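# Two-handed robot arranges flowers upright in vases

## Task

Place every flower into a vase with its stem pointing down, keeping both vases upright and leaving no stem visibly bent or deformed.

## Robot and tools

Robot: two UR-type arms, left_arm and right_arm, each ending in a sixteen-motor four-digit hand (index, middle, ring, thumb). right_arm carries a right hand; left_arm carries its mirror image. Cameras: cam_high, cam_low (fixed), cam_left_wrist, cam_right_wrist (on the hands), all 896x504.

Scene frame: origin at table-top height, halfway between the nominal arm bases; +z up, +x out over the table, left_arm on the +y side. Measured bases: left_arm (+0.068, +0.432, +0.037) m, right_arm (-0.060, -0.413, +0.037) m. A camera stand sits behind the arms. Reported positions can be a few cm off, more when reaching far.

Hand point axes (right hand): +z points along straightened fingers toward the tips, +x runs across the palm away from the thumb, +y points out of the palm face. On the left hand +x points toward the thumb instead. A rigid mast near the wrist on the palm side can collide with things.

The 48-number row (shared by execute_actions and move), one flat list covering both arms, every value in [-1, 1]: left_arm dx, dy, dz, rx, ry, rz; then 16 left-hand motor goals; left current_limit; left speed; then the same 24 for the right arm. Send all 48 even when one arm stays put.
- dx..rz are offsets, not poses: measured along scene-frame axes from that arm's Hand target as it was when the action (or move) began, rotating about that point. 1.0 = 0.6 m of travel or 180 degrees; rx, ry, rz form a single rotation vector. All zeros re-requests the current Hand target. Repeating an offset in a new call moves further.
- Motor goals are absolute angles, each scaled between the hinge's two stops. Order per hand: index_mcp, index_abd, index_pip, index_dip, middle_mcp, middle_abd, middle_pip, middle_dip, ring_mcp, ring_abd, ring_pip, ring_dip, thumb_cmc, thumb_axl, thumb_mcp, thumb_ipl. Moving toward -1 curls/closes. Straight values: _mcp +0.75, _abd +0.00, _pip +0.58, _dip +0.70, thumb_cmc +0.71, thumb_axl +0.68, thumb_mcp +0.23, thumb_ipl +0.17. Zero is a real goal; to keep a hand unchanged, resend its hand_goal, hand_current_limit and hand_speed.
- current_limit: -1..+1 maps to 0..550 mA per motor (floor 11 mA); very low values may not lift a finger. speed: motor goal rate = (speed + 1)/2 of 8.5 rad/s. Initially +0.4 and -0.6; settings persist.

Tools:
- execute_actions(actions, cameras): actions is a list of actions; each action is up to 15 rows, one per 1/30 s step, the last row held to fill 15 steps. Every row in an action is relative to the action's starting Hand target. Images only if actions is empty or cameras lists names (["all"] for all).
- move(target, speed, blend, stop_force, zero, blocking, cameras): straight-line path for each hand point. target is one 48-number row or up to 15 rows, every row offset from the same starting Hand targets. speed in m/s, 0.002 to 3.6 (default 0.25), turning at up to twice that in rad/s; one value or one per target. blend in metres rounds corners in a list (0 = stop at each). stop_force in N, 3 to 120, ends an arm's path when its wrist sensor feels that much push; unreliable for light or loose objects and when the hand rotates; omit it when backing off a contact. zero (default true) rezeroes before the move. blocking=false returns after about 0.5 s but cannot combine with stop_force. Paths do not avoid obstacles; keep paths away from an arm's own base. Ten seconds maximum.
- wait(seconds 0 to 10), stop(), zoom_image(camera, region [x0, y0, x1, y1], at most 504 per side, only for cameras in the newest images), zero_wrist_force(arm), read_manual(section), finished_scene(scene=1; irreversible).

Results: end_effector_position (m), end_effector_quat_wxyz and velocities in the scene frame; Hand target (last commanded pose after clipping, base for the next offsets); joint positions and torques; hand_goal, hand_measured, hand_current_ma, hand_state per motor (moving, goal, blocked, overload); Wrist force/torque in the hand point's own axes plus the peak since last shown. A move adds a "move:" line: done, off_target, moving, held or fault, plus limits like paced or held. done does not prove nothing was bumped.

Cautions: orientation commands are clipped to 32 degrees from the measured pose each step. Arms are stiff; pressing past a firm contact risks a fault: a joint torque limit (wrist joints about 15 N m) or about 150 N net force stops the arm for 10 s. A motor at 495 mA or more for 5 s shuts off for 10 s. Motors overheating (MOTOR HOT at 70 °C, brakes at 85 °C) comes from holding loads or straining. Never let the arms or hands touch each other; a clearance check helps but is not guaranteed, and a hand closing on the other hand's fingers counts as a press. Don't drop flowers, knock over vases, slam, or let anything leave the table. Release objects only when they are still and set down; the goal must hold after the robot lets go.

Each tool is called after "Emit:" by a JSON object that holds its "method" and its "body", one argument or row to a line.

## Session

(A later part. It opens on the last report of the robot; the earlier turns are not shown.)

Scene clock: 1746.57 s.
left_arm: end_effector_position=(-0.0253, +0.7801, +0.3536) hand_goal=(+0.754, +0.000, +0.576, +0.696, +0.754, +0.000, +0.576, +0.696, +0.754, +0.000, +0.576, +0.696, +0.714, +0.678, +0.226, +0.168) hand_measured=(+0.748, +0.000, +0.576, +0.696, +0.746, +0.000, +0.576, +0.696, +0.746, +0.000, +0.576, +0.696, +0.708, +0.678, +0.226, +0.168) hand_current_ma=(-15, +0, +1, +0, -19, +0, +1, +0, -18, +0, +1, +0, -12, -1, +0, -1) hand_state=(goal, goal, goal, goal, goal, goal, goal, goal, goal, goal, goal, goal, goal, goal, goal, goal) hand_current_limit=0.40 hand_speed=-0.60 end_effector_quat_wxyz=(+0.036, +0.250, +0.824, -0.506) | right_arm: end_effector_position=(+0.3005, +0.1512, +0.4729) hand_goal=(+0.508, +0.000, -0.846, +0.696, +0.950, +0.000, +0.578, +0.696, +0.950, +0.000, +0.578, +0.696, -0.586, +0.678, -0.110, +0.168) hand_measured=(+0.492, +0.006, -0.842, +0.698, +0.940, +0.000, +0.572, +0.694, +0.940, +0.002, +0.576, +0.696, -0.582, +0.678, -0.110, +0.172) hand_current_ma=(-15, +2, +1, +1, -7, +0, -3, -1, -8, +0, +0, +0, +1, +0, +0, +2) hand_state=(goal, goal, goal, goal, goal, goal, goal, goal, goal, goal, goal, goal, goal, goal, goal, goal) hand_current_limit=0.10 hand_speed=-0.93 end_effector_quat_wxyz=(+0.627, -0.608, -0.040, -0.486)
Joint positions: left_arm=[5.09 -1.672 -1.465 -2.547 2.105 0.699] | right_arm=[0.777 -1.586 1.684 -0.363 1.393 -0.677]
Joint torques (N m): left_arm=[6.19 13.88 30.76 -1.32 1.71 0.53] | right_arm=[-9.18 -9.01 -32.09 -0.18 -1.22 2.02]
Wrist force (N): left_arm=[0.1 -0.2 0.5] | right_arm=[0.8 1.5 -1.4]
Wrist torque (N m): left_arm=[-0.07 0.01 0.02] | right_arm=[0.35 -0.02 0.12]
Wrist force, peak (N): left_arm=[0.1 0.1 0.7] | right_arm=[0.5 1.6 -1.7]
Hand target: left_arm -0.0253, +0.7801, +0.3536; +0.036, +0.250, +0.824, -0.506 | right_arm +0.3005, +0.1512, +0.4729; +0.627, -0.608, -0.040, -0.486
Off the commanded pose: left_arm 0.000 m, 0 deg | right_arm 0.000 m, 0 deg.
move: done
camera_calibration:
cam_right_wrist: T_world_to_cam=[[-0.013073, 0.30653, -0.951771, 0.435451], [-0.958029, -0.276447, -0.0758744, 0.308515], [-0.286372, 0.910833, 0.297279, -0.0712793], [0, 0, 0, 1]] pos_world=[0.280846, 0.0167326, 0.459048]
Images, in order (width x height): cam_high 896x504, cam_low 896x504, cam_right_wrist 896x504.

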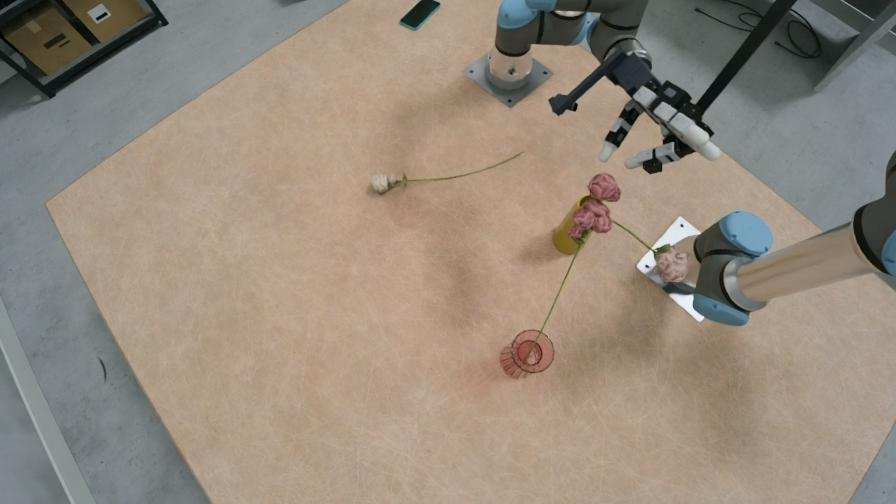

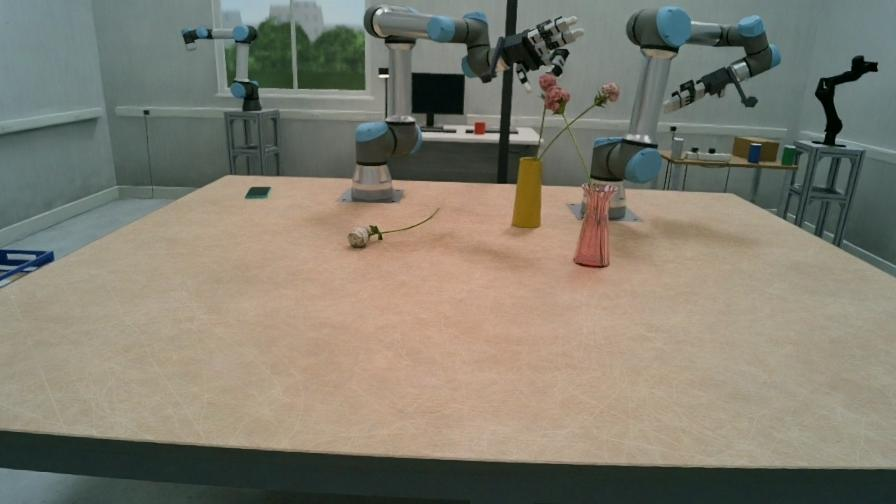

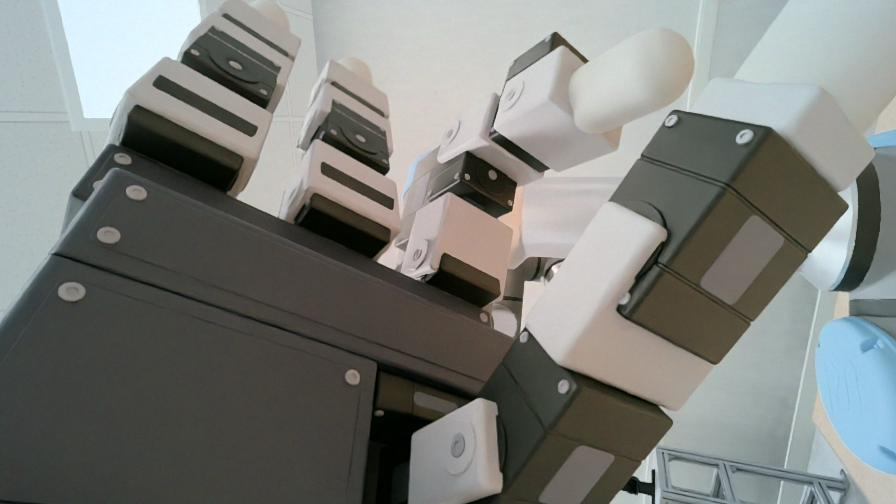

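Emit:
{"method": "move", "body": {
  "target": [
    [0,0,0,0,0,0,0.754,0,0.576,0.696,0.754,0,0.576,0.696,0.754,0,0.576,0.696,0.714,0.678,0.226,0.168,0.4,-0.6,-0.15,-0.03,0.04,0,0,0,0.507,0,-0.847,0.696,0.95,0,0.577,0.696,0.95,0,0.577,0.696,-0.586,0.677,-0.11,0.168,0.1,-0.7],
    [0,0,0,0,0,0,0.754,0,0.576,0.696,0.754,0,0.576,0.696,0.754,0,0.576,0.696,0.714,0.678,0.226,0.168,0.4,-0.6,-0.1,-0.35,0.1,0,0,0,0.507,0,-0.847,0.696,0.95,0,0.577,0.696,0.95,0,0.577,0.696,-0.586,0.677,-0.11,0.168,0.1,-0.7],
    [0,0,0,0,0,0,0.754,0,0.576,0.696,0.754,0,0.576,0.696,0.754,0,0.576,0.696,0.714,0.678,0.226,0.168,0.4,-0.6,0,-0.65,0.1,0,0,0,0.507,0,-0.847,0.696,0.95,0,0.577,0.696,0.95,0,0.577,0.696,-0.586,0.677,-0.11,0.168,0.1,-0.7]
  ],
  "speed": [0.06,0.2,0.25],
  "blend": [0.01,0.04,0],
  "cameras": ["cam_high","cam_low"]
}}

Emit:
{"method": "zoom_image", "body": {
  "camera": "cam_high",
  "region": [350, 120, 540, 220]
}}

Emit:
{"method": "zoom_image", "body": {
  "camera": "cam_low",
  "region": [330, 190, 460, 260]
}}

Emit:
{"method": "zoom_image", "body": {
  "camera": "cam_high",
  "region": [500, 120, 700, 400]
}}

Emit:
{"method": "zoom_image", "body": {
  "camera": "cam_low",
  "region": [490, 50, 640, 280]
}}

Scene clock: 1781.43 s.
left_arm: end_effector_position=(-0.0253, +0.7801, +0.3536) hand_goal=(+0.754, +0.000, +0.576, +0.696, +0.754, +0.000, +0.576, +0.696, +0.754, +0.000, +0.576, +0.696, +0.714, +0.678, +0.226, +0.168) hand_measured=(+0.748, +0.000, +0.576, +0.696, +0.746, +0.000, +0.576, +0.696, +0.746, +0.000, +0.576, +0.696, +0.708, +0.678, +0.226, +0.168) hand_current_ma=(-15, +0, +1, +0, -19, +0, +1, +0, -18, +0, +1, +0, -12, -1, +0, -1) hand_state=(goal, goal, goal, goal, goal, goal, goal, goal, goal, goal, goal, goal, goal, goal, goal, goal) hand_current_limit=0.40 hand_speed=-0.60 end_effector_quat_wxyz=(+0.036, +0.250, +0.824, -0.506) | right_arm: end_effector_position=(+0.3013, -0.2373, +0.5331) hand_goal=(+0.508, +0.000, -0.846, +0.696, +0.950, +0.000, +0.578, +0.696, +0.950, +0.000, +0.578, +0.696, -0.586, +0.678, -0.110, +0.168) hand_measured=(+0.494, +0.004, -0.844, +0.698, +0.940, +0.002, +0.572, +0.694, +0.940, +0.002, +0.576, +0.696, -0.580, +0.678, -0.110, +0.172) hand_current_ma=(-12, +2, +1, +1, -7, +0, -3, -1, -7, +1, +0, +0, +2, +0, +0, +2) hand_state=(goal, goal, goal, goal, goal, goal, goal, goal, goal, goal, goal, goal, goal, goal, goal, goal) hand_current_limit=0.10 hand_speed=-0.70 end_effector_quat_wxyz=(-0.550, +0.667, -0.019, +0.503)
Joint positions: left_arm=[5.09 -1.672 -1.465 -2.547 2.105 0.699] | right_arm=[-0.715 -2.455 2.004 -0.554 0.131 0.289]
Joint torques (N m): left_arm=[6.35 13.49 29.94 -1.23 1.72 0.68] | right_arm=[-10.36 -1.41 -7.58 -4.59 4.04 2.36]
Wrist force (N): left_arm=[0.1 0.2 0.5] | right_arm=[1.0 1.2 -0.8]
Wrist torque (N m): left_arm=[-0.01 0.00 0.01] | right_arm=[0.30 -0.08 0.10]
Wrist force, peak (N): left_arm=[0.6 0.0 0.6] | right_arm=[2.1 2.4 -1.2]
Hand target: left_arm -0.0253, +0.7801, +0.3536; +0.036, +0.250, +0.824, -0.506 | right_arm +0.3005, -0.2388, +0.5329; -0.627, +0.608, +0.040, +0.486
Off the commanded pose: left_arm 0.000 m, 0 deg | right_arm 0.002 m, 13 deg.
move: off_target (right_arm)
Images, in order (width x height): cam_high 896x504, cam_low 896x504.

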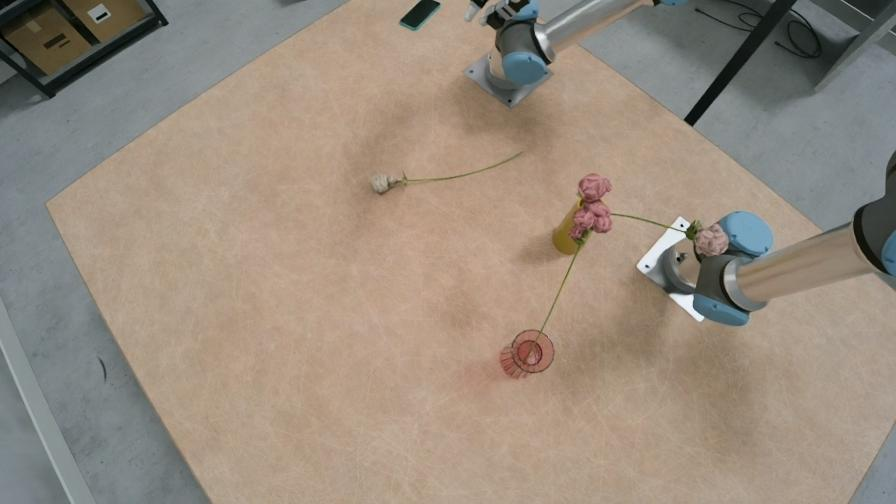

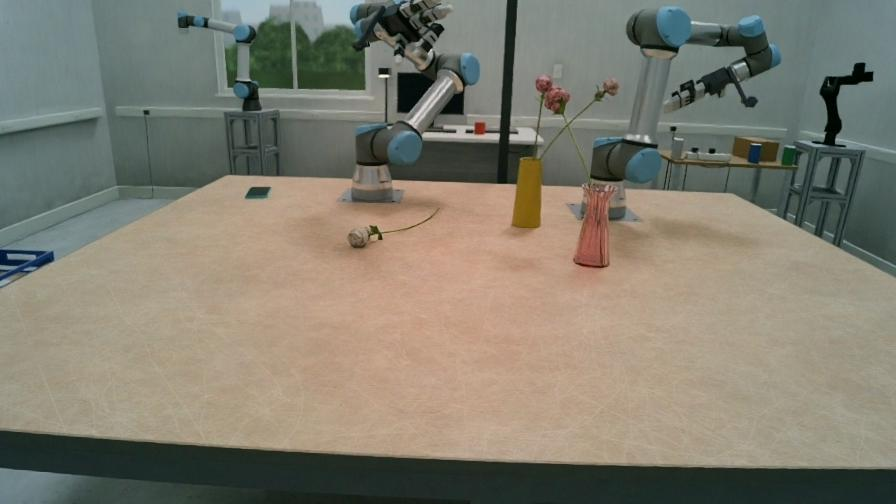

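Scaled by 2.653 from the camera's 896x504 image, which has a finer 1280x720 frame.

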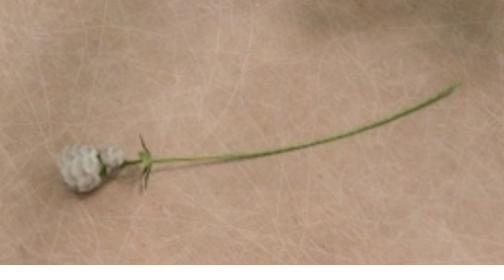

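Scaled by 3.877 from the camera's 896x504 image, which has a finer 1280x720 frame.

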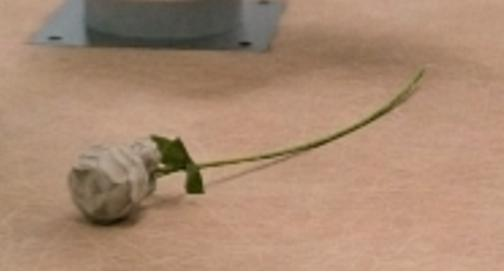

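Scaled by 1.800 from the camera's 896x504 image, which has a finer 1280x720 frame.

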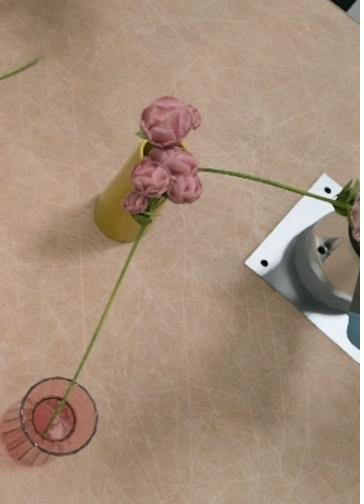

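Scaled by 2.191 from the camera's 896x504 image, which has a finer 1280x720 frame.

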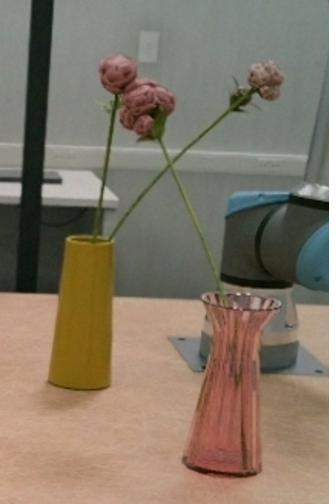

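Emit:
{"method": "move", "body": {
  "target": [
    [0,0,0,0,0,0,0.754,0,0.576,0.696,0.754,0,0.576,0.696,0.754,0,0.576,0.696,0.714,0.678,0.226,0.168,0.4,-0.6,0.3335,-0.152,-0.4715,-0.0921,0.3629,-0.0813,0.507,0,-0.847,0.696,0.95,0,0.577,0.696,0.95,0,0.577,0.696,-0.586,0.677,-0.202,0.168,0.1,-0.7],
    [0,0,0,0,0,0,0.754,0,0.576,0.696,0.754,0,0.576,0.696,0.754,0,0.576,0.696,0.714,0.678,0.226,0.168,0.4,-0.6,0.3335,-0.0685,-0.7215,-0.0921,0.3629,-0.0813,0.507,0,-0.847,0.696,0.95,0,0.577,0.696,0.95,0,0.577,0.696,-0.586,0.677,-0.202,0.168,0.1,-0.7]
  ],
  "speed": [0.2,0.15],
  "cameras": ["all"]
}}

Scene clock: 1839.30 s.
left_arm: end_effector_position=(-0.0253, +0.7801, +0.3536) hand_goal=(+0.754, +0.000, +0.576, +0.696, +0.754, +0.000, +0.576, +0.696, +0.754, +0.000, +0.576, +0.696, +0.714, +0.678, +0.226, +0.168) hand_measured=(+0.748, +0.000, +0.576, +0.696, +0.746, +0.000, +0.576, +0.696, +0.746, +0.000, +0.576, +0.696, +0.708, +0.678, +0.226, +0.168) hand_current_ma=(-15, +0, +1, +0, -19, +0, +1, +0, -18, +0, +1, +0, -12, -1, +0, -1) hand_state=(goal, goal, goal, goal, goal, goal, goal, goal, goal, goal, goal, goal, goal, goal, goal, goal) hand_current_limit=0.40 hand_speed=-0.60 end_effector_quat_wxyz=(+0.036, +0.250, +0.824, -0.506) | right_arm: end_effector_position=(+0.5006, -0.2800, +0.1002) hand_goal=(+0.508, +0.000, -0.846, +0.696, +0.950, +0.000, +0.578, +0.696, +0.950, +0.000, +0.578, +0.696, -0.586, +0.678, -0.202, +0.168) hand_measured=(+0.500, +0.004, -0.844, +0.698, +0.940, +0.002, +0.572, +0.694, +0.940, +0.002, +0.576, +0.696, -0.584, +0.678, -0.200, +0.170) hand_current_ma=(-6, +1, +1, +1, -7, +0, -3, -1, -7, +1, +0, +0, +1, +0, +1, +1) hand_state=(goal, goal, goal, goal, goal, goal, goal, goal, goal, goal, goal, goal, goal, goal, goal, goal) hand_current_limit=0.10 hand_speed=-0.70 end_effector_quat_wxyz=(-0.397, +0.852, -0.310, +0.144)
Joint positions: left_arm=[5.09 -1.672 -1.465 -2.547 2.105 0.699] | right_arm=[-0.235 -0.998 1.522 0.546 0.823 -0.89]
Joint torques (N m): left_arm=[5.55 13.82 30.01 -1.29 1.72 0.58] | right_arm=[9.79 -28.04 -6.19 0.11 0.91 2.31]
Wrist force (N): left_arm=[0.0 -0.2 0.5] | right_arm=[0.8 0.4 -0.5]
Wrist torque (N m): left_arm=[-0.06 0.01 0.01] | right_arm=[0.13 -0.08 0.10]
Wrist force, peak (N): left_arm=[0.2 0.5 0.5] | right_arm=[1.8 2.1 -0.7]
Hand target: left_arm -0.0253, +0.7801, +0.3536; +0.036, +0.250, +0.824, -0.506 | right_arm +0.5006, -0.2799, +0.1000; -0.397, +0.852, -0.310, +0.144
Off the commanded pose: left_arm 0.000 m, 0 deg | right_arm 0.000 m, 0 deg.
move: done
camera_calibration:
cam_left_wrist: T_world_to_cam=[[0.413719, -0.525305, 0.743566, 0.123766], [-0.434367, 0.603892, 0.668311, -0.767155], [-0.800101, -0.599474, 0.0216662, 0.561185], [0, 0, 0, 1]] pos_world=[0.0645736, 0.86471, 0.408512]
cam_right_wrist: T_world_to_cam=[[-0.861786, 0.199826, -0.466256, 0.561864], [-0.463346, 0.0640503, 0.88386, 0.104226], [0.206482, 0.977736, 0.0373908, 0.287571], [0, 0, 0, 1]] pos_world=[0.473121, -0.400119, 0.159098]

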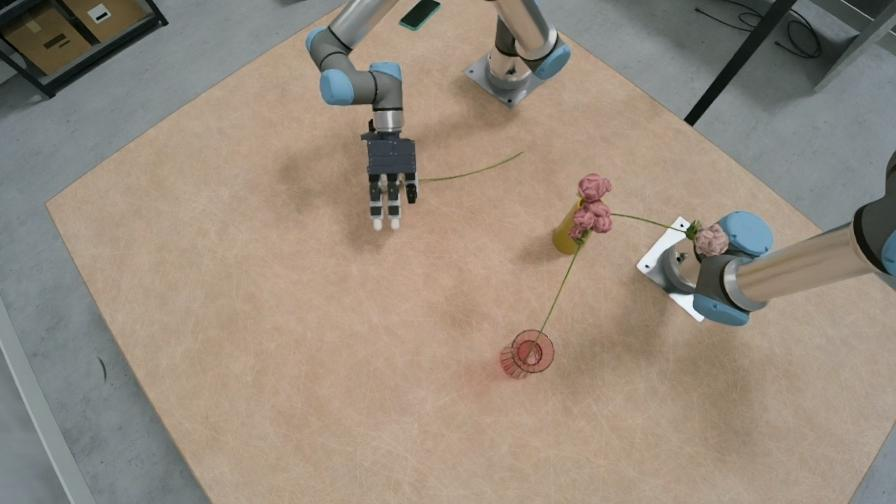

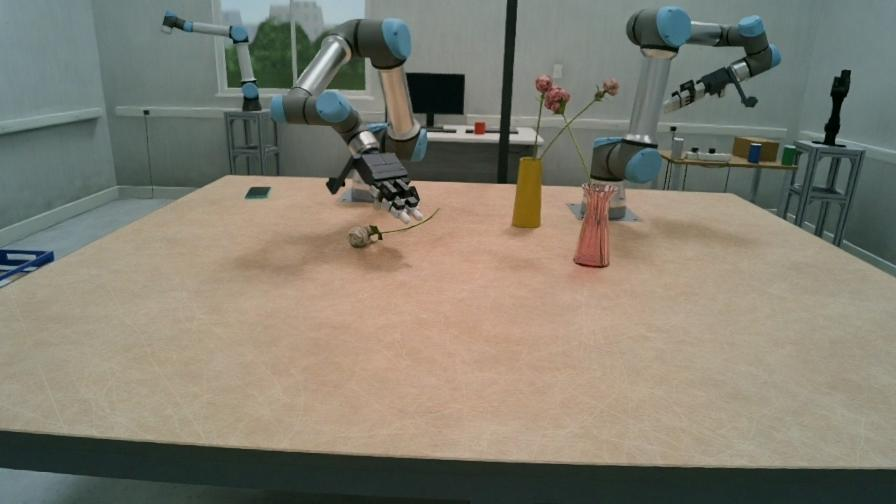

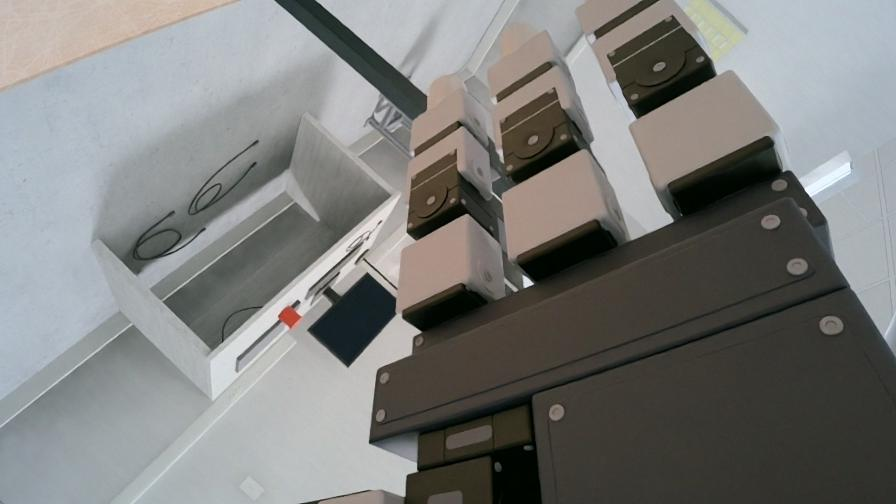

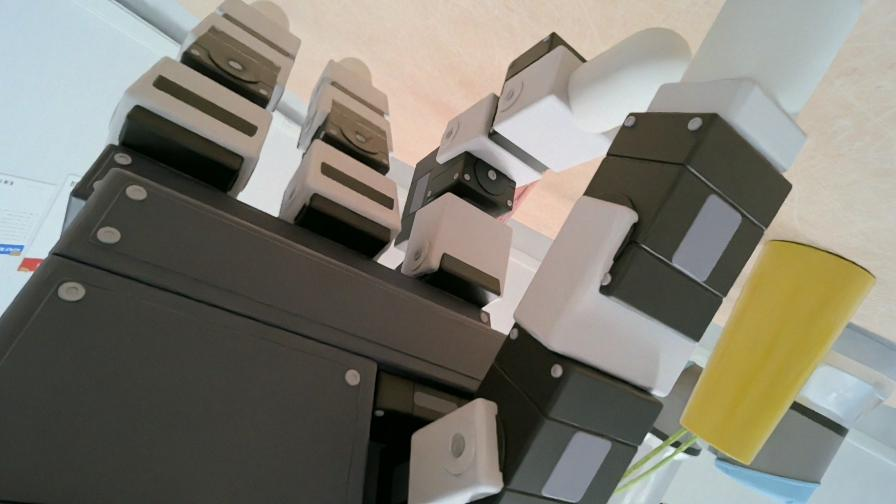

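Emit:
{"method": "move", "body": {
  "target": [
    [0,0,0,0,0,0,0.754,0,0.576,0.696,0.754,0,0.576,0.696,0.754,0,0.576,0.696,0.714,0.678,0.226,0.168,0.4,-0.6,0,0,-0.118,0,0,0,0.507,0,-0.847,0.696,0.95,0,0.577,0.696,0.95,0,0.577,0.696,-0.586,0.677,-0.202,0.168,0.1,-0.7]
  ],
  "speed": [0.05],
  "stop_force": 4,
  "cameras": ["cam_low","cam_right_wrist"]
}}

Emit:
{"method": "zoom_image", "body": {
  "camera": "cam_right_wrist",
  "region": [480, 0, 896, 160]
}}

Emit:
{"method": "zoom_image", "body": {
  "camera": "cam_low",
  "region": [320, 150, 470, 260]
}}

Scene clock: 1846.70 s.
left_arm: end_effector_position=(-0.0253, +0.7801, +0.3536) hand_goal=(+0.754, +0.000, +0.576, +0.696, +0.754, +0.000, +0.576, +0.696, +0.754, +0.000, +0.576, +0.696, +0.714, +0.678, +0.226, +0.168) hand_measured=(+0.748, +0.000, +0.576, +0.696, +0.746, +0.000, +0.576, +0.696, +0.746, +0.000, +0.576, +0.696, +0.708, +0.678, +0.226, +0.168) hand_current_ma=(-15, +0, +1, +0, -19, +0, +1, +0, -18, +0, +1, +0, -12, -1, +0, -1) hand_state=(goal, goal, goal, goal, goal, goal, goal, goal, goal, goal, goal, goal, goal, goal, goal, goal) hand_current_limit=0.40 hand_speed=-0.60 end_effector_quat_wxyz=(+0.036, +0.250, +0.824, -0.506) | right_arm: end_effector_position=(+0.5006, -0.2799, +0.0292) hand_goal=(+0.508, +0.000, -0.846, +0.696, +0.950, +0.000, +0.578, +0.696, +0.950, +0.000, +0.578, +0.696, -0.586, +0.678, -0.202, +0.168) hand_measured=(+0.500, +0.004, -0.844, +0.698, +0.940, +0.002, +0.572, +0.694, +0.940, +0.002, +0.576, +0.696, -0.584, +0.678, -0.200, +0.170) hand_current_ma=(-6, +1, +1, +1, -7, +0, -3, -1, -7, +1, +0, +0, +1, +0, +1, +1) hand_state=(goal, goal, goal, goal, goal, goal, goal, goal, goal, goal, goal, goal, goal, goal, goal, goal) hand_current_limit=0.10 hand_speed=-0.70 end_effector_quat_wxyz=(-0.397, +0.852, -0.310, +0.144)
Joint positions: left_arm=[5.09 -1.672 -1.465 -2.547 2.105 0.699] | right_arm=[-0.235 -0.905 1.575 0.398 0.824 -0.89]
Joint torques (N m): left_arm=[5.76 13.72 29.98 -1.21 1.72 0.51] | right_arm=[7.65 -26.25 -3.37 -0.14 -1.59 2.44]
Wrist force (N): left_arm=[0.4 0.1 0.2] | right_arm=[0.8 0.6 -0.8]
Wrist torque (N m): left_arm=[0.00 -0.04 0.03] | right_arm=[0.17 -0.07 0.12]
Wrist force, peak (N): left_arm=[0.1 0.2 0.6] | right_arm=[0.5 -0.8 -1.9]
Hand target: left_arm -0.0253, +0.7801, +0.3536; +0.036, +0.250, +0.824, -0.506 | right_arm +0.5006, -0.2799, +0.0292; -0.397, +0.852, -0.310, +0.144
Off the commanded pose: left_arm 0.000 m, 0 deg | right_arm 0.000 m, 0 deg.
move: done
camera_calibration:
cam_right_wrist: T_world_to_cam=[[-0.861786, 0.199826, -0.466256, 0.52874], [-0.463346, 0.0640503, 0.88386, 0.166974], [0.206482, 0.977736, 0.0373908, 0.290128], [0, 0, 0, 1]] pos_world=[0.473121, -0.400019, 0.0880985]
Images, in order (width x height): cam_low 896x504, cam_right_wrist 896x504.

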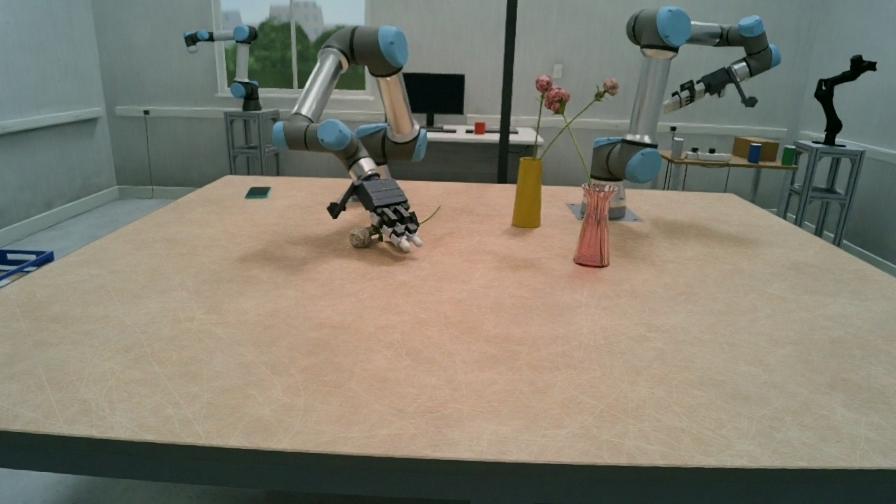

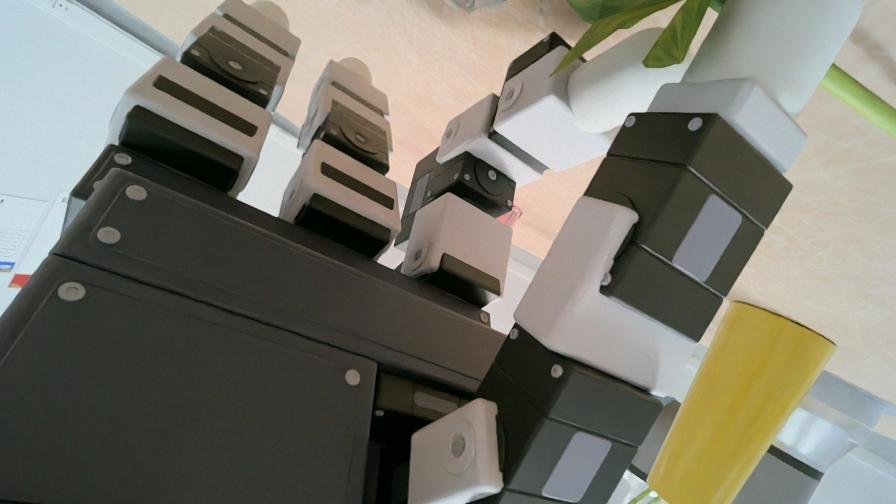

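Scaled by 1.212 from the camera's 896x504 image, which has a finer 1280x720 frame.

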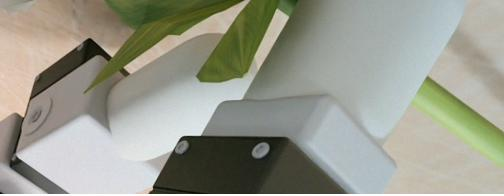

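Scaled by 3.360 from the camera's 896x504 image, which has a finer 1280x720 frame.

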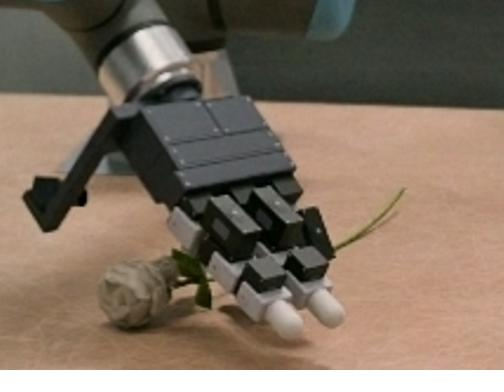

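Emit:
{"method": "move", "body": {
  "target": [
    [0,0,0,0,0,0,0.754,0,0.576,0.696,0.754,0,0.576,0.696,0.754,0,0.576,0.696,0.714,0.678,0.226,0.168,0.4,-0.6,-0.008,0.006,0,0,0,0,0.507,0,-0.847,0.696,0.95,0,0.577,0.696,0.95,0,0.577,0.696,-0.586,0.677,-0.202,0.168,0.1,-0.7],
    [0,0,0,0,0,0,0.754,0,0.576,0.696,0.754,0,0.576,0.696,0.754,0,0.576,0.696,0.714,0.678,0.226,0.168,0.4,-0.6,-0.008,0.006,-0.01,0,0,0,0.507,0,-0.847,0.696,0.95,0,0.577,0.696,0.95,0,0.577,0.696,-0.586,0.677,-0.202,0.168,0.1,-0.7]
  ],
  "speed": [0.04,0.04],
  "stop_force": 4,
  "cameras": ["cam_right_wrist"]
}}

Emit:
{"method": "zoom_image", "body": {
  "camera": "cam_right_wrist",
  "region": [480, 0, 896, 160]
}}

Scene clock: 1861.57 s.
left_arm: end_effector_position=(-0.0253, +0.7801, +0.3536) hand_goal=(+0.754, +0.000, +0.576, +0.696, +0.754, +0.000, +0.576, +0.696, +0.754, +0.000, +0.576, +0.696, +0.714, +0.678, +0.226, +0.168) hand_measured=(+0.748, +0.000, +0.576, +0.696, +0.746, +0.000, +0.576, +0.696, +0.746, +0.000, +0.576, +0.696, +0.708, +0.678, +0.226, +0.168) hand_current_ma=(-15, +0, +1, +0, -19, +0, +1, +0, -18, +0, +1, +0, -12, -1, +0, -1) hand_state=(goal, goal, goal, goal, goal, goal, goal, goal, goal, goal, goal, goal, goal, goal, goal, goal) hand_current_limit=0.40 hand_speed=-0.60 end_effector_quat_wxyz=(+0.036, +0.250, +0.824, -0.506) | right_arm: end_effector_position=(+0.4958, -0.2763, +0.0232) hand_goal=(+0.508, +0.000, -0.846, +0.696, +0.950, +0.000, +0.578, +0.696, +0.950, +0.000, +0.578, +0.696, -0.586, +0.678, -0.202, +0.168) hand_measured=(+0.500, +0.004, -0.844, +0.698, +0.940, +0.002, +0.572, +0.694, +0.940, +0.002, +0.576, +0.696, -0.584, +0.678, -0.200, +0.170) hand_current_ma=(-6, +1, +1, +1, -7, +0, -3, -1, -7, +1, +0, +0, +0, +0, +1, +1) hand_state=(goal, goal, goal, goal, goal, goal, goal, goal, goal, goal, goal, goal, goal, goal, goal, goal) hand_current_limit=0.10 hand_speed=-0.70 end_effector_quat_wxyz=(-0.397, +0.852, -0.310, +0.144)
Joint positions: left_arm=[5.09 -1.672 -1.465 -2.547 2.105 0.699] | right_arm=[-0.229 -0.905 1.595 0.375 0.826 -0.884]
Joint torques (N m): left_arm=[5.4 13.3 29.58 -1.29 1.79 0.55] | right_arm=[7.83 -25.78 -3.65 -0.17 0.78 2.6]
Wrist force (N): left_arm=[0.2 0.1 0.3] | right_arm=[0.7 0.7 -0.7]
Wrist torque (N m): left_arm=[-0.01 -0.01 0.02] | right_arm=[0.17 -0.07 0.13]
Wrist force, peak (N): left_arm=[0.2 0.3 0.7] | right_arm=[0.8 1.3 -0.5]
Hand target: left_arm -0.0253, +0.7801, +0.3536; +0.036, +0.250, +0.824, -0.506 | right_arm +0.4958, -0.2763, +0.0232; -0.397, +0.852, -0.310, +0.144
Off the commanded pose: left_arm 0.000 m, 0 deg | right_arm 0.000 m, 0 deg.
move: done
camera_calibration:
cam_right_wrist: T_world_to_cam=[[-0.861786, 0.199826, -0.466256, 0.521087], [-0.463346, 0.0640503, 0.88386, 0.169822], [0.206482, 0.977736, 0.0373908, 0.287824], [0, 0, 0, 1]] pos_world=[0.468321, -0.396419, 0.0820985]
Images, in order (width x height): cam_right_wrist 896x504.

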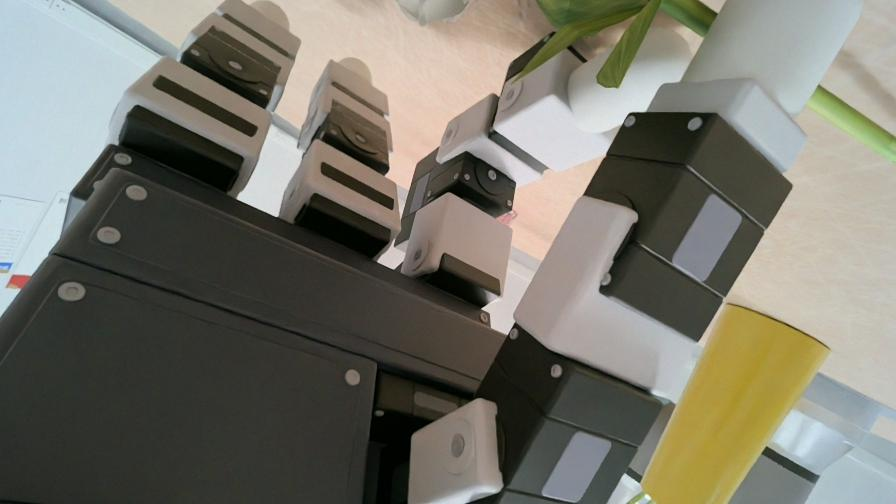

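Scaled by 1.212 from the camera's 896x504 image, which has a finer 1280x720 frame.

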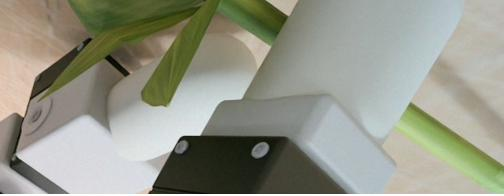

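Emit:
{"method": "move", "body": {
  "target": [0,0,0,0,0,0,0.754,0,0.576,0.696,0.754,0,0.576,0.696,0.754,0,0.576,0.696,0.714,0.678,0.226,0.168,0.4,-0.6,0,0,0,0,0,0,0.233,0,-0.664,0.696,0.95,0,0.577,0.696,0.95,0,0.577,0.696,-0.586,0.677,-0.292,0.168,0.0,-0.85],
  "cameras": ["cam_right_wrist"]
}}

Emit:
{"method": "zoom_image", "body": {
  "camera": "cam_right_wrist",
  "region": [480, 0, 896, 160]
}}

Scene clock: 1868.33 s.
left_arm: end_effector_position=(-0.0253, +0.7801, +0.3536) hand_goal=(+0.754, +0.000, +0.576, +0.696, +0.754, +0.000, +0.576, +0.696, +0.754, +0.000, +0.576, +0.696, +0.714, +0.678, +0.226, +0.168) hand_measured=(+0.748, +0.000, +0.576, +0.696, +0.746, +0.000, +0.576, +0.696, +0.746, +0.000, +0.576, +0.696, +0.708, +0.678, +0.226, +0.168) hand_current_ma=(-15, +0, +1, +0, -19, +0, +1, +0, -18, +0, +1, +0, -12, -1, +0, -1) hand_state=(goal, goal, goal, goal, goal, goal, goal, goal, goal, goal, goal, goal, goal, goal, goal, goal) hand_current_limit=0.40 hand_speed=-0.60 end_effector_quat_wxyz=(+0.036, +0.250, +0.824, -0.506) | right_arm: end_effector_position=(+0.4958, -0.2763, +0.0232) hand_goal=(+0.234, +0.000, -0.664, +0.696, +0.950, +0.000, +0.578, +0.696, +0.950, +0.000, +0.578, +0.696, -0.586, +0.678, -0.292, +0.168) hand_measured=(+0.306, +0.002, -0.652, +0.702, +0.940, +0.002, +0.572, +0.694, +0.940, +0.002, +0.576, +0.696, -0.598, +0.674, -0.262, +0.182) hand_current_ma=(+159, +1, +8, +3, -7, +0, -3, -1, -7, +1, +0, +0, -9, -2, +56, +17) hand_state=(blocked, goal, goal, goal, goal, goal, goal, goal, goal, goal, goal, goal, goal, goal, blocked, goal) hand_current_limit=0.00 hand_speed=-0.85 end_effector_quat_wxyz=(-0.397, +0.852, -0.310, +0.144)
Joint positions: left_arm=[5.09 -1.672 -1.465 -2.547 2.105 0.699] | right_arm=[-0.229 -0.905 1.595 0.375 0.826 -0.884]
Joint torques (N m): left_arm=[5.27 13.75 30.19 -1.11 1.69 0.57] | right_arm=[8.06 -27.44 -4.07 0.08 0.79 1.65]
Wrist force (N): left_arm=[-0.1 -0.2 0.6] | right_arm=[0.6 0.0 -0.6]
Wrist torque (N m): left_arm=[-0.07 0.03 -0.01] | right_arm=[0.16 -0.06 0.12]
Wrist force, peak (N): left_arm=[0.2 0.0 0.8] | right_arm=[1.6 -4.3 -2.4]
Hand target: left_arm -0.0253, +0.7801, +0.3536; +0.036, +0.250, +0.824, -0.506 | right_arm +0.4958, -0.2763, +0.0232; -0.397, +0.852, -0.310, +0.144
Off the commanded pose: left_arm 0.000 m, 0 deg | right_arm 0.000 m, 0 deg.
move: done
camera_calibration:
cam_right_wrist: T_world_to_cam=[[-0.861786, 0.199826, -0.466256, 0.521087], [-0.463346, 0.0640503, 0.88386, 0.169822], [0.206482, 0.977736, 0.0373908, 0.287824], [0, 0, 0, 1]] pos_world=[0.468321, -0.396419, 0.0820985]
Images, in order (width x height): cam_right_wrist 896x504.

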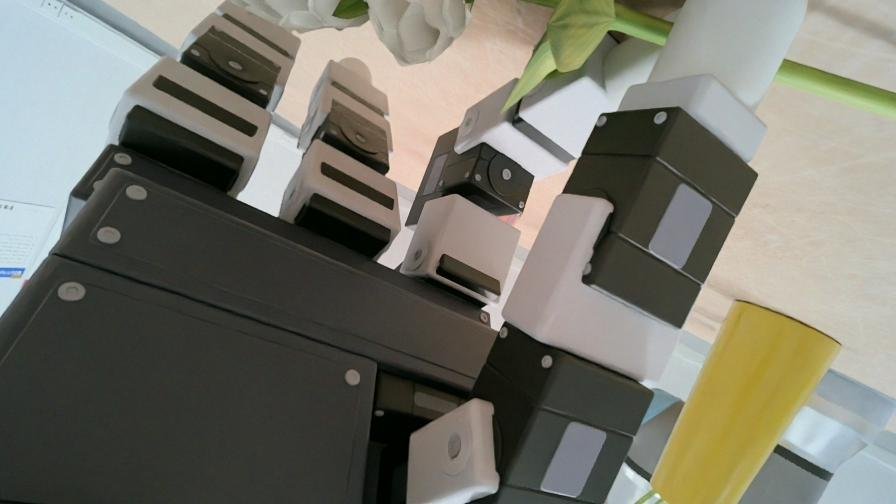

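Scaled by 1.212 from the camera's 896x504 image, which has a finer 1280x720 frame.

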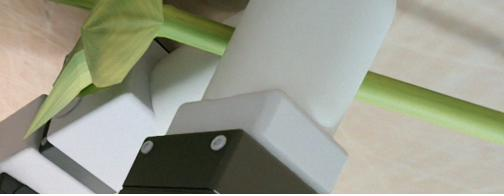

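Emit:
{"method": "move", "body": {
  "target": [0,0,0,0,0,0,0.754,0,0.576,0.696,0.754,0,0.576,0.696,0.754,0,0.576,0.696,0.714,0.678,0.226,0.168,0.4,-0.6,0,0,0,0,0,0,0.18,0,-0.664,0.696,0.95,0,0.577,0.696,0.95,0,0.577,0.696,-0.586,0.677,-0.34,0.168,0.1,-0.85],
  "cameras": ["cam_right_wrist"]
}}

Emit:
{"method": "move", "body": {
  "target": [0,0,0,0,0,0,0.754,0,0.576,0.696,0.754,0,0.576,0.696,0.754,0,0.576,0.696,0.714,0.678,0.226,0.168,0.4,-0.6,0,0,0.07,0,0,0,0.18,0,-0.664,0.696,0.95,0,0.577,0.696,0.95,0,0.577,0.696,-0.586,0.677,-0.34,0.168,0.1,-0.85],
  "speed": 0.06,
  "cameras": ["cam_high","cam_low","cam_right_wrist"]
}}

Emit:
{"method": "zoom_image", "body": {
  "camera": "cam_high",
  "region": [340, 80, 560, 230]
}}

Emit:
{"method": "zoom_image", "body": {
  "camera": "cam_low",
  "region": [320, 150, 470, 260]
}}

Scene clock: 1876.60 s.
left_arm: end_effector_position=(-0.0253, +0.7801, +0.3536) hand_goal=(+0.754, +0.000, +0.576, +0.696, +0.754, +0.000, +0.576, +0.696, +0.754, +0.000, +0.576, +0.696, +0.714, +0.678, +0.226, +0.168) hand_measured=(+0.748, +0.000, +0.576, +0.696, +0.746, +0.000, +0.576, +0.696, +0.746, +0.000, +0.576, +0.696, +0.708, +0.678, +0.226, +0.168) hand_current_ma=(-15, +0, +1, +0, -19, +0, +1, +0, -18, +0, +1, +0, -12, -1, +0, -1) hand_state=(goal, goal, goal, goal, goal, goal, goal, goal, goal, goal, goal, goal, goal, goal, goal, goal) hand_current_limit=0.40 hand_speed=-0.60 end_effector_quat_wxyz=(+0.036, +0.250, +0.824, -0.506) | right_arm: end_effector_position=(+0.4958, -0.2763, +0.0232) hand_goal=(+0.180, +0.000, -0.664, +0.696, +0.950, +0.000, +0.578, +0.696, +0.950, +0.000, +0.578, +0.696, -0.586, +0.678, -0.340, +0.168) hand_measured=(+0.294, +0.002, -0.646, +0.704, +0.940, +0.002, +0.572, +0.694, +0.940, +0.002, +0.576, +0.696, -0.598, +0.674, -0.262, +0.186) hand_current_ma=(+302, +1, +16, +5, -7, +0, -3, -1, -7, +1, +0, +0, -9, -1, +249, +27) hand_state=(blocked, goal, goal, goal, goal, goal, goal, goal, goal, goal, goal, goal, goal, goal, blocked, goal) hand_current_limit=0.10 hand_speed=-0.85 end_effector_quat_wxyz=(-0.397, +0.852, -0.310, +0.144)
Joint positions: left_arm=[5.09 -1.672 -1.465 -2.547 2.105 0.699] | right_arm=[-0.229 -0.905 1.595 0.375 0.826 -0.884]
Joint torques (N m): left_arm=[5.72 14.03 30.08 -1.16 1.59 0.54] | right_arm=[3.69 -27.93 -3.47 1.4 0.78 -1.98]
Wrist force (N): left_arm=[0.2 0.2 0.7] | right_arm=[0.5 -0.2 -0.8]
Wrist torque (N m): left_arm=[-0.04 0.00 0.01] | right_arm=[0.19 -0.04 0.12]
Wrist force, peak (N): left_arm=[0.0 0.1 0.9] | right_arm=[0.9 -1.0 -0.8]
Hand target: left_arm -0.0253, +0.7801, +0.3536; +0.036, +0.250, +0.824, -0.506 | right_arm +0.4958, -0.2763, +0.0232; -0.397, +0.852, -0.310, +0.144
Off the commanded pose: left_arm 0.000 m, 0 deg | right_arm 0.000 m, 0 deg.
move: done
camera_calibration:
cam_right_wrist: T_world_to_cam=[[-0.861786, 0.199826, -0.466256, 0.521087], [-0.463346, 0.0640503, 0.88386, 0.169822], [0.206482, 0.977736, 0.0373908, 0.287824], [0, 0, 0, 1]] pos_world=[0.468321, -0.396419, 0.0820985]
Images, in order (width x height): cam_right_wrist 896x504.

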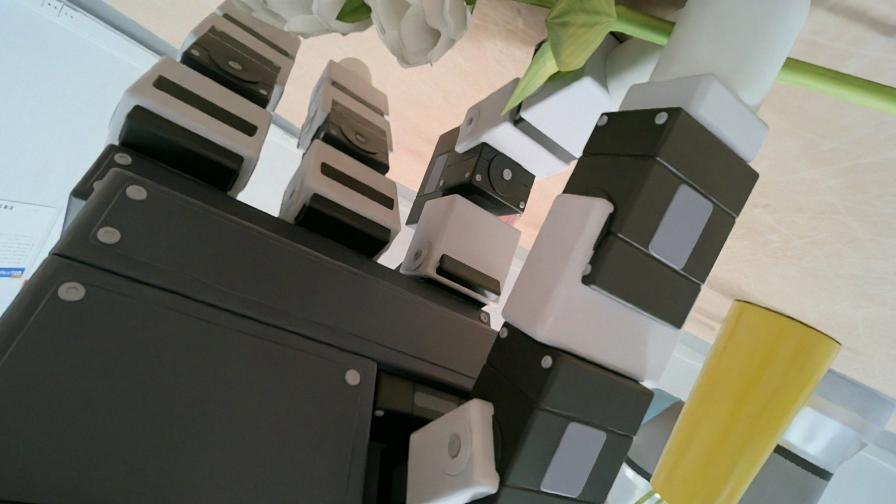

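Scene clock: 1877.87 s.
left_arm: end_effector_position=(-0.0253, +0.7801, +0.3536) hand_goal=(+0.754, +0.000, +0.576, +0.696, +0.754, +0.000, +0.576, +0.696, +0.754, +0.000, +0.576, +0.696, +0.714, +0.678, +0.226, +0.168) hand_measured=(+0.748, +0.000, +0.576, +0.696, +0.746, +0.000, +0.576, +0.696, +0.746, +0.000, +0.576, +0.696, +0.708, +0.678, +0.226, +0.168) hand_current_ma=(-15, +0, +1, +0, -19, +0, +1, +0, -18, +0, +1, +0, -12, -1, +0, -1) hand_state=(goal, goal, goal, goal, goal, goal, goal, goal, goal, goal, goal, goal, goal, goal, goal, goal) hand_current_limit=0.40 hand_speed=-0.60 end_effector_quat_wxyz=(+0.036, +0.250, +0.824, -0.506) | right_arm: end_effector_position=(+0.4958, -0.2763, +0.0650) hand_goal=(+0.180, +0.000, -0.664, +0.696, +0.950, +0.000, +0.578, +0.696, +0.950, +0.000, +0.578, +0.696, -0.586, +0.678, -0.340, +0.168) hand_measured=(+0.288, +0.002, -0.638, +0.704, +0.940, +0.002, +0.572, +0.694, +0.940, +0.002, +0.576, +0.696, -0.598, +0.674, -0.262, +0.188) hand_current_ma=(+303, +1, +28, +6, -7, +0, -3, -1, -7, +1, +0, +0, -9, -1, +249, +31) hand_state=(blocked, goal, blocked, goal, goal, goal, goal, goal, goal, goal, goal, goal, goal, goal, blocked, blocked) hand_current_limit=0.10 hand_speed=-0.85 end_effector_quat_wxyz=(-0.397, +0.852, -0.310, +0.144)
Joint positions: left_arm=[5.09 -1.672 -1.465 -2.547 2.105 0.699] | right_arm=[-0.229 -0.965 1.569 0.46 0.826 -0.884]
Joint torques (N m): left_arm=[5.52 14.01 29.65 -1.21 1.7 0.56] | right_arm=[-6.54 -54.41 -27.09 4.51 -0.54 -2.1]
Wrist force (N): left_arm=[0.0 0.4 0.5] | right_arm=[0.8 1.1 -0.4]
Wrist torque (N m): left_arm=[0.01 0.02 -0.01] | right_arm=[0.22 -0.07 0.10]
Wrist force, peak (N): left_arm=[0.2 0.2 0.7] | right_arm=[0.7 -1.0 -1.0]
Hand target: left_arm -0.0253, +0.7801, +0.3536; +0.036, +0.250, +0.824, -0.506 | right_arm +0.4958, -0.2763, +0.0652; -0.397, +0.852, -0.310, +0.144
Off the commanded pose: left_arm 0.000 m, 0 deg | right_arm 0.000 m, 0 deg.
move: done
camera_calibration:
cam_right_wrist: T_world_to_cam=[[-0.861786, 0.199826, -0.466256, 0.540556], [-0.463346, 0.0640503, 0.88386, 0.132871], [0.206482, 0.977736, 0.0373908, 0.286163], [0, 0, 0, 1]] pos_world=[0.468321, -0.396319, 0.123898]
Images, in order (width x height): cam_high 896x504, cam_low 896x504, cam_right_wrist 896x504.

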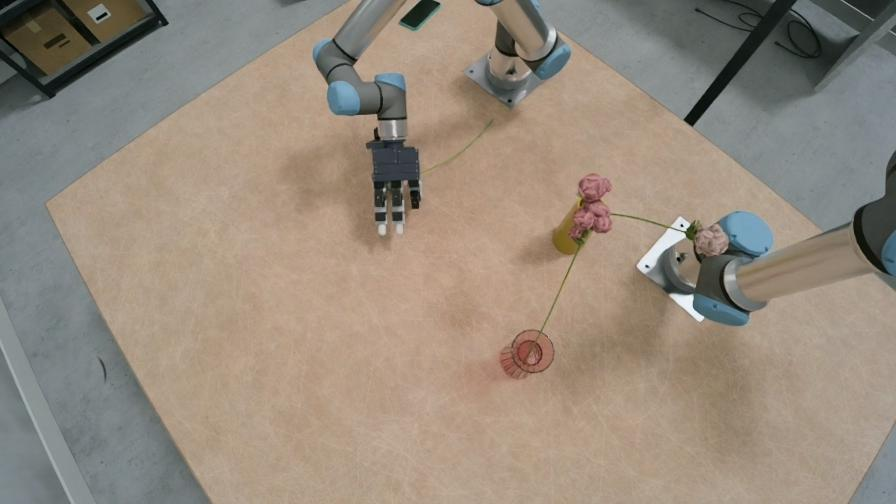

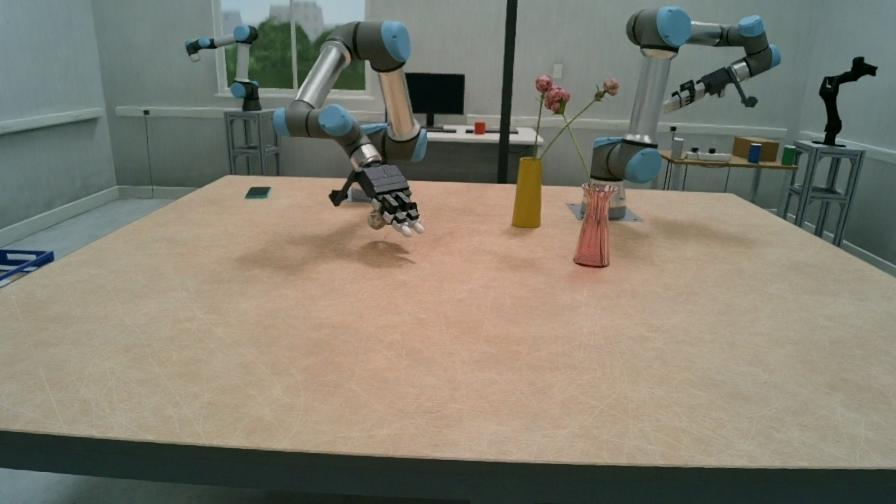

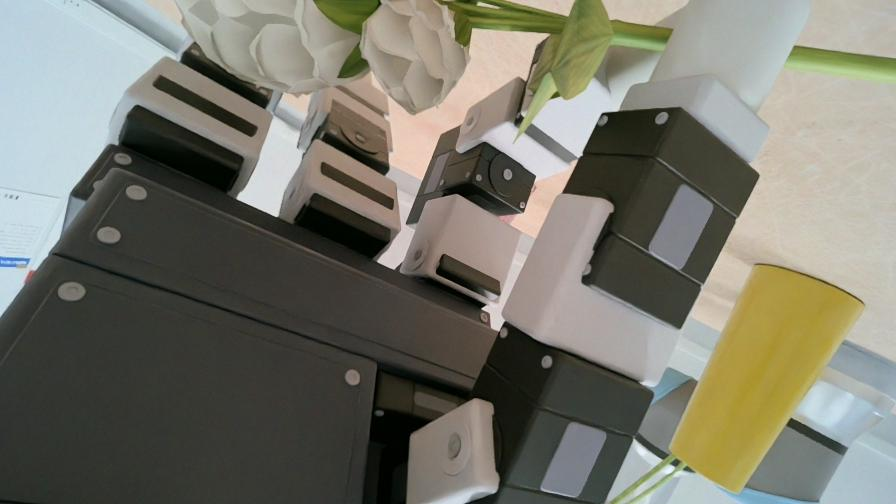

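Scaled by 2.291 from the camera's 896x504 image, which has a finer 1280x720 frame.

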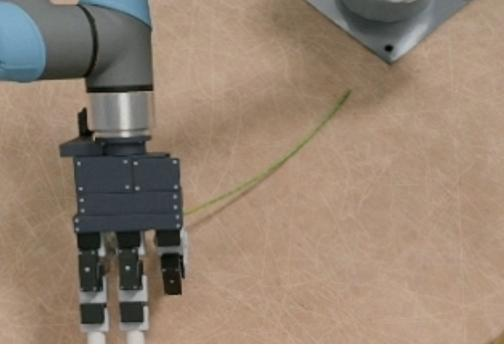

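Scaled by 3.360 from the camera's 896x504 image, which has a finer 1280x720 frame.

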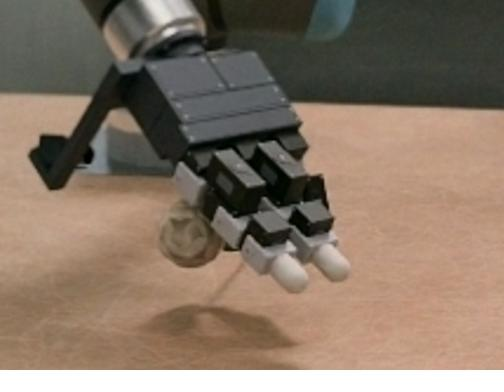

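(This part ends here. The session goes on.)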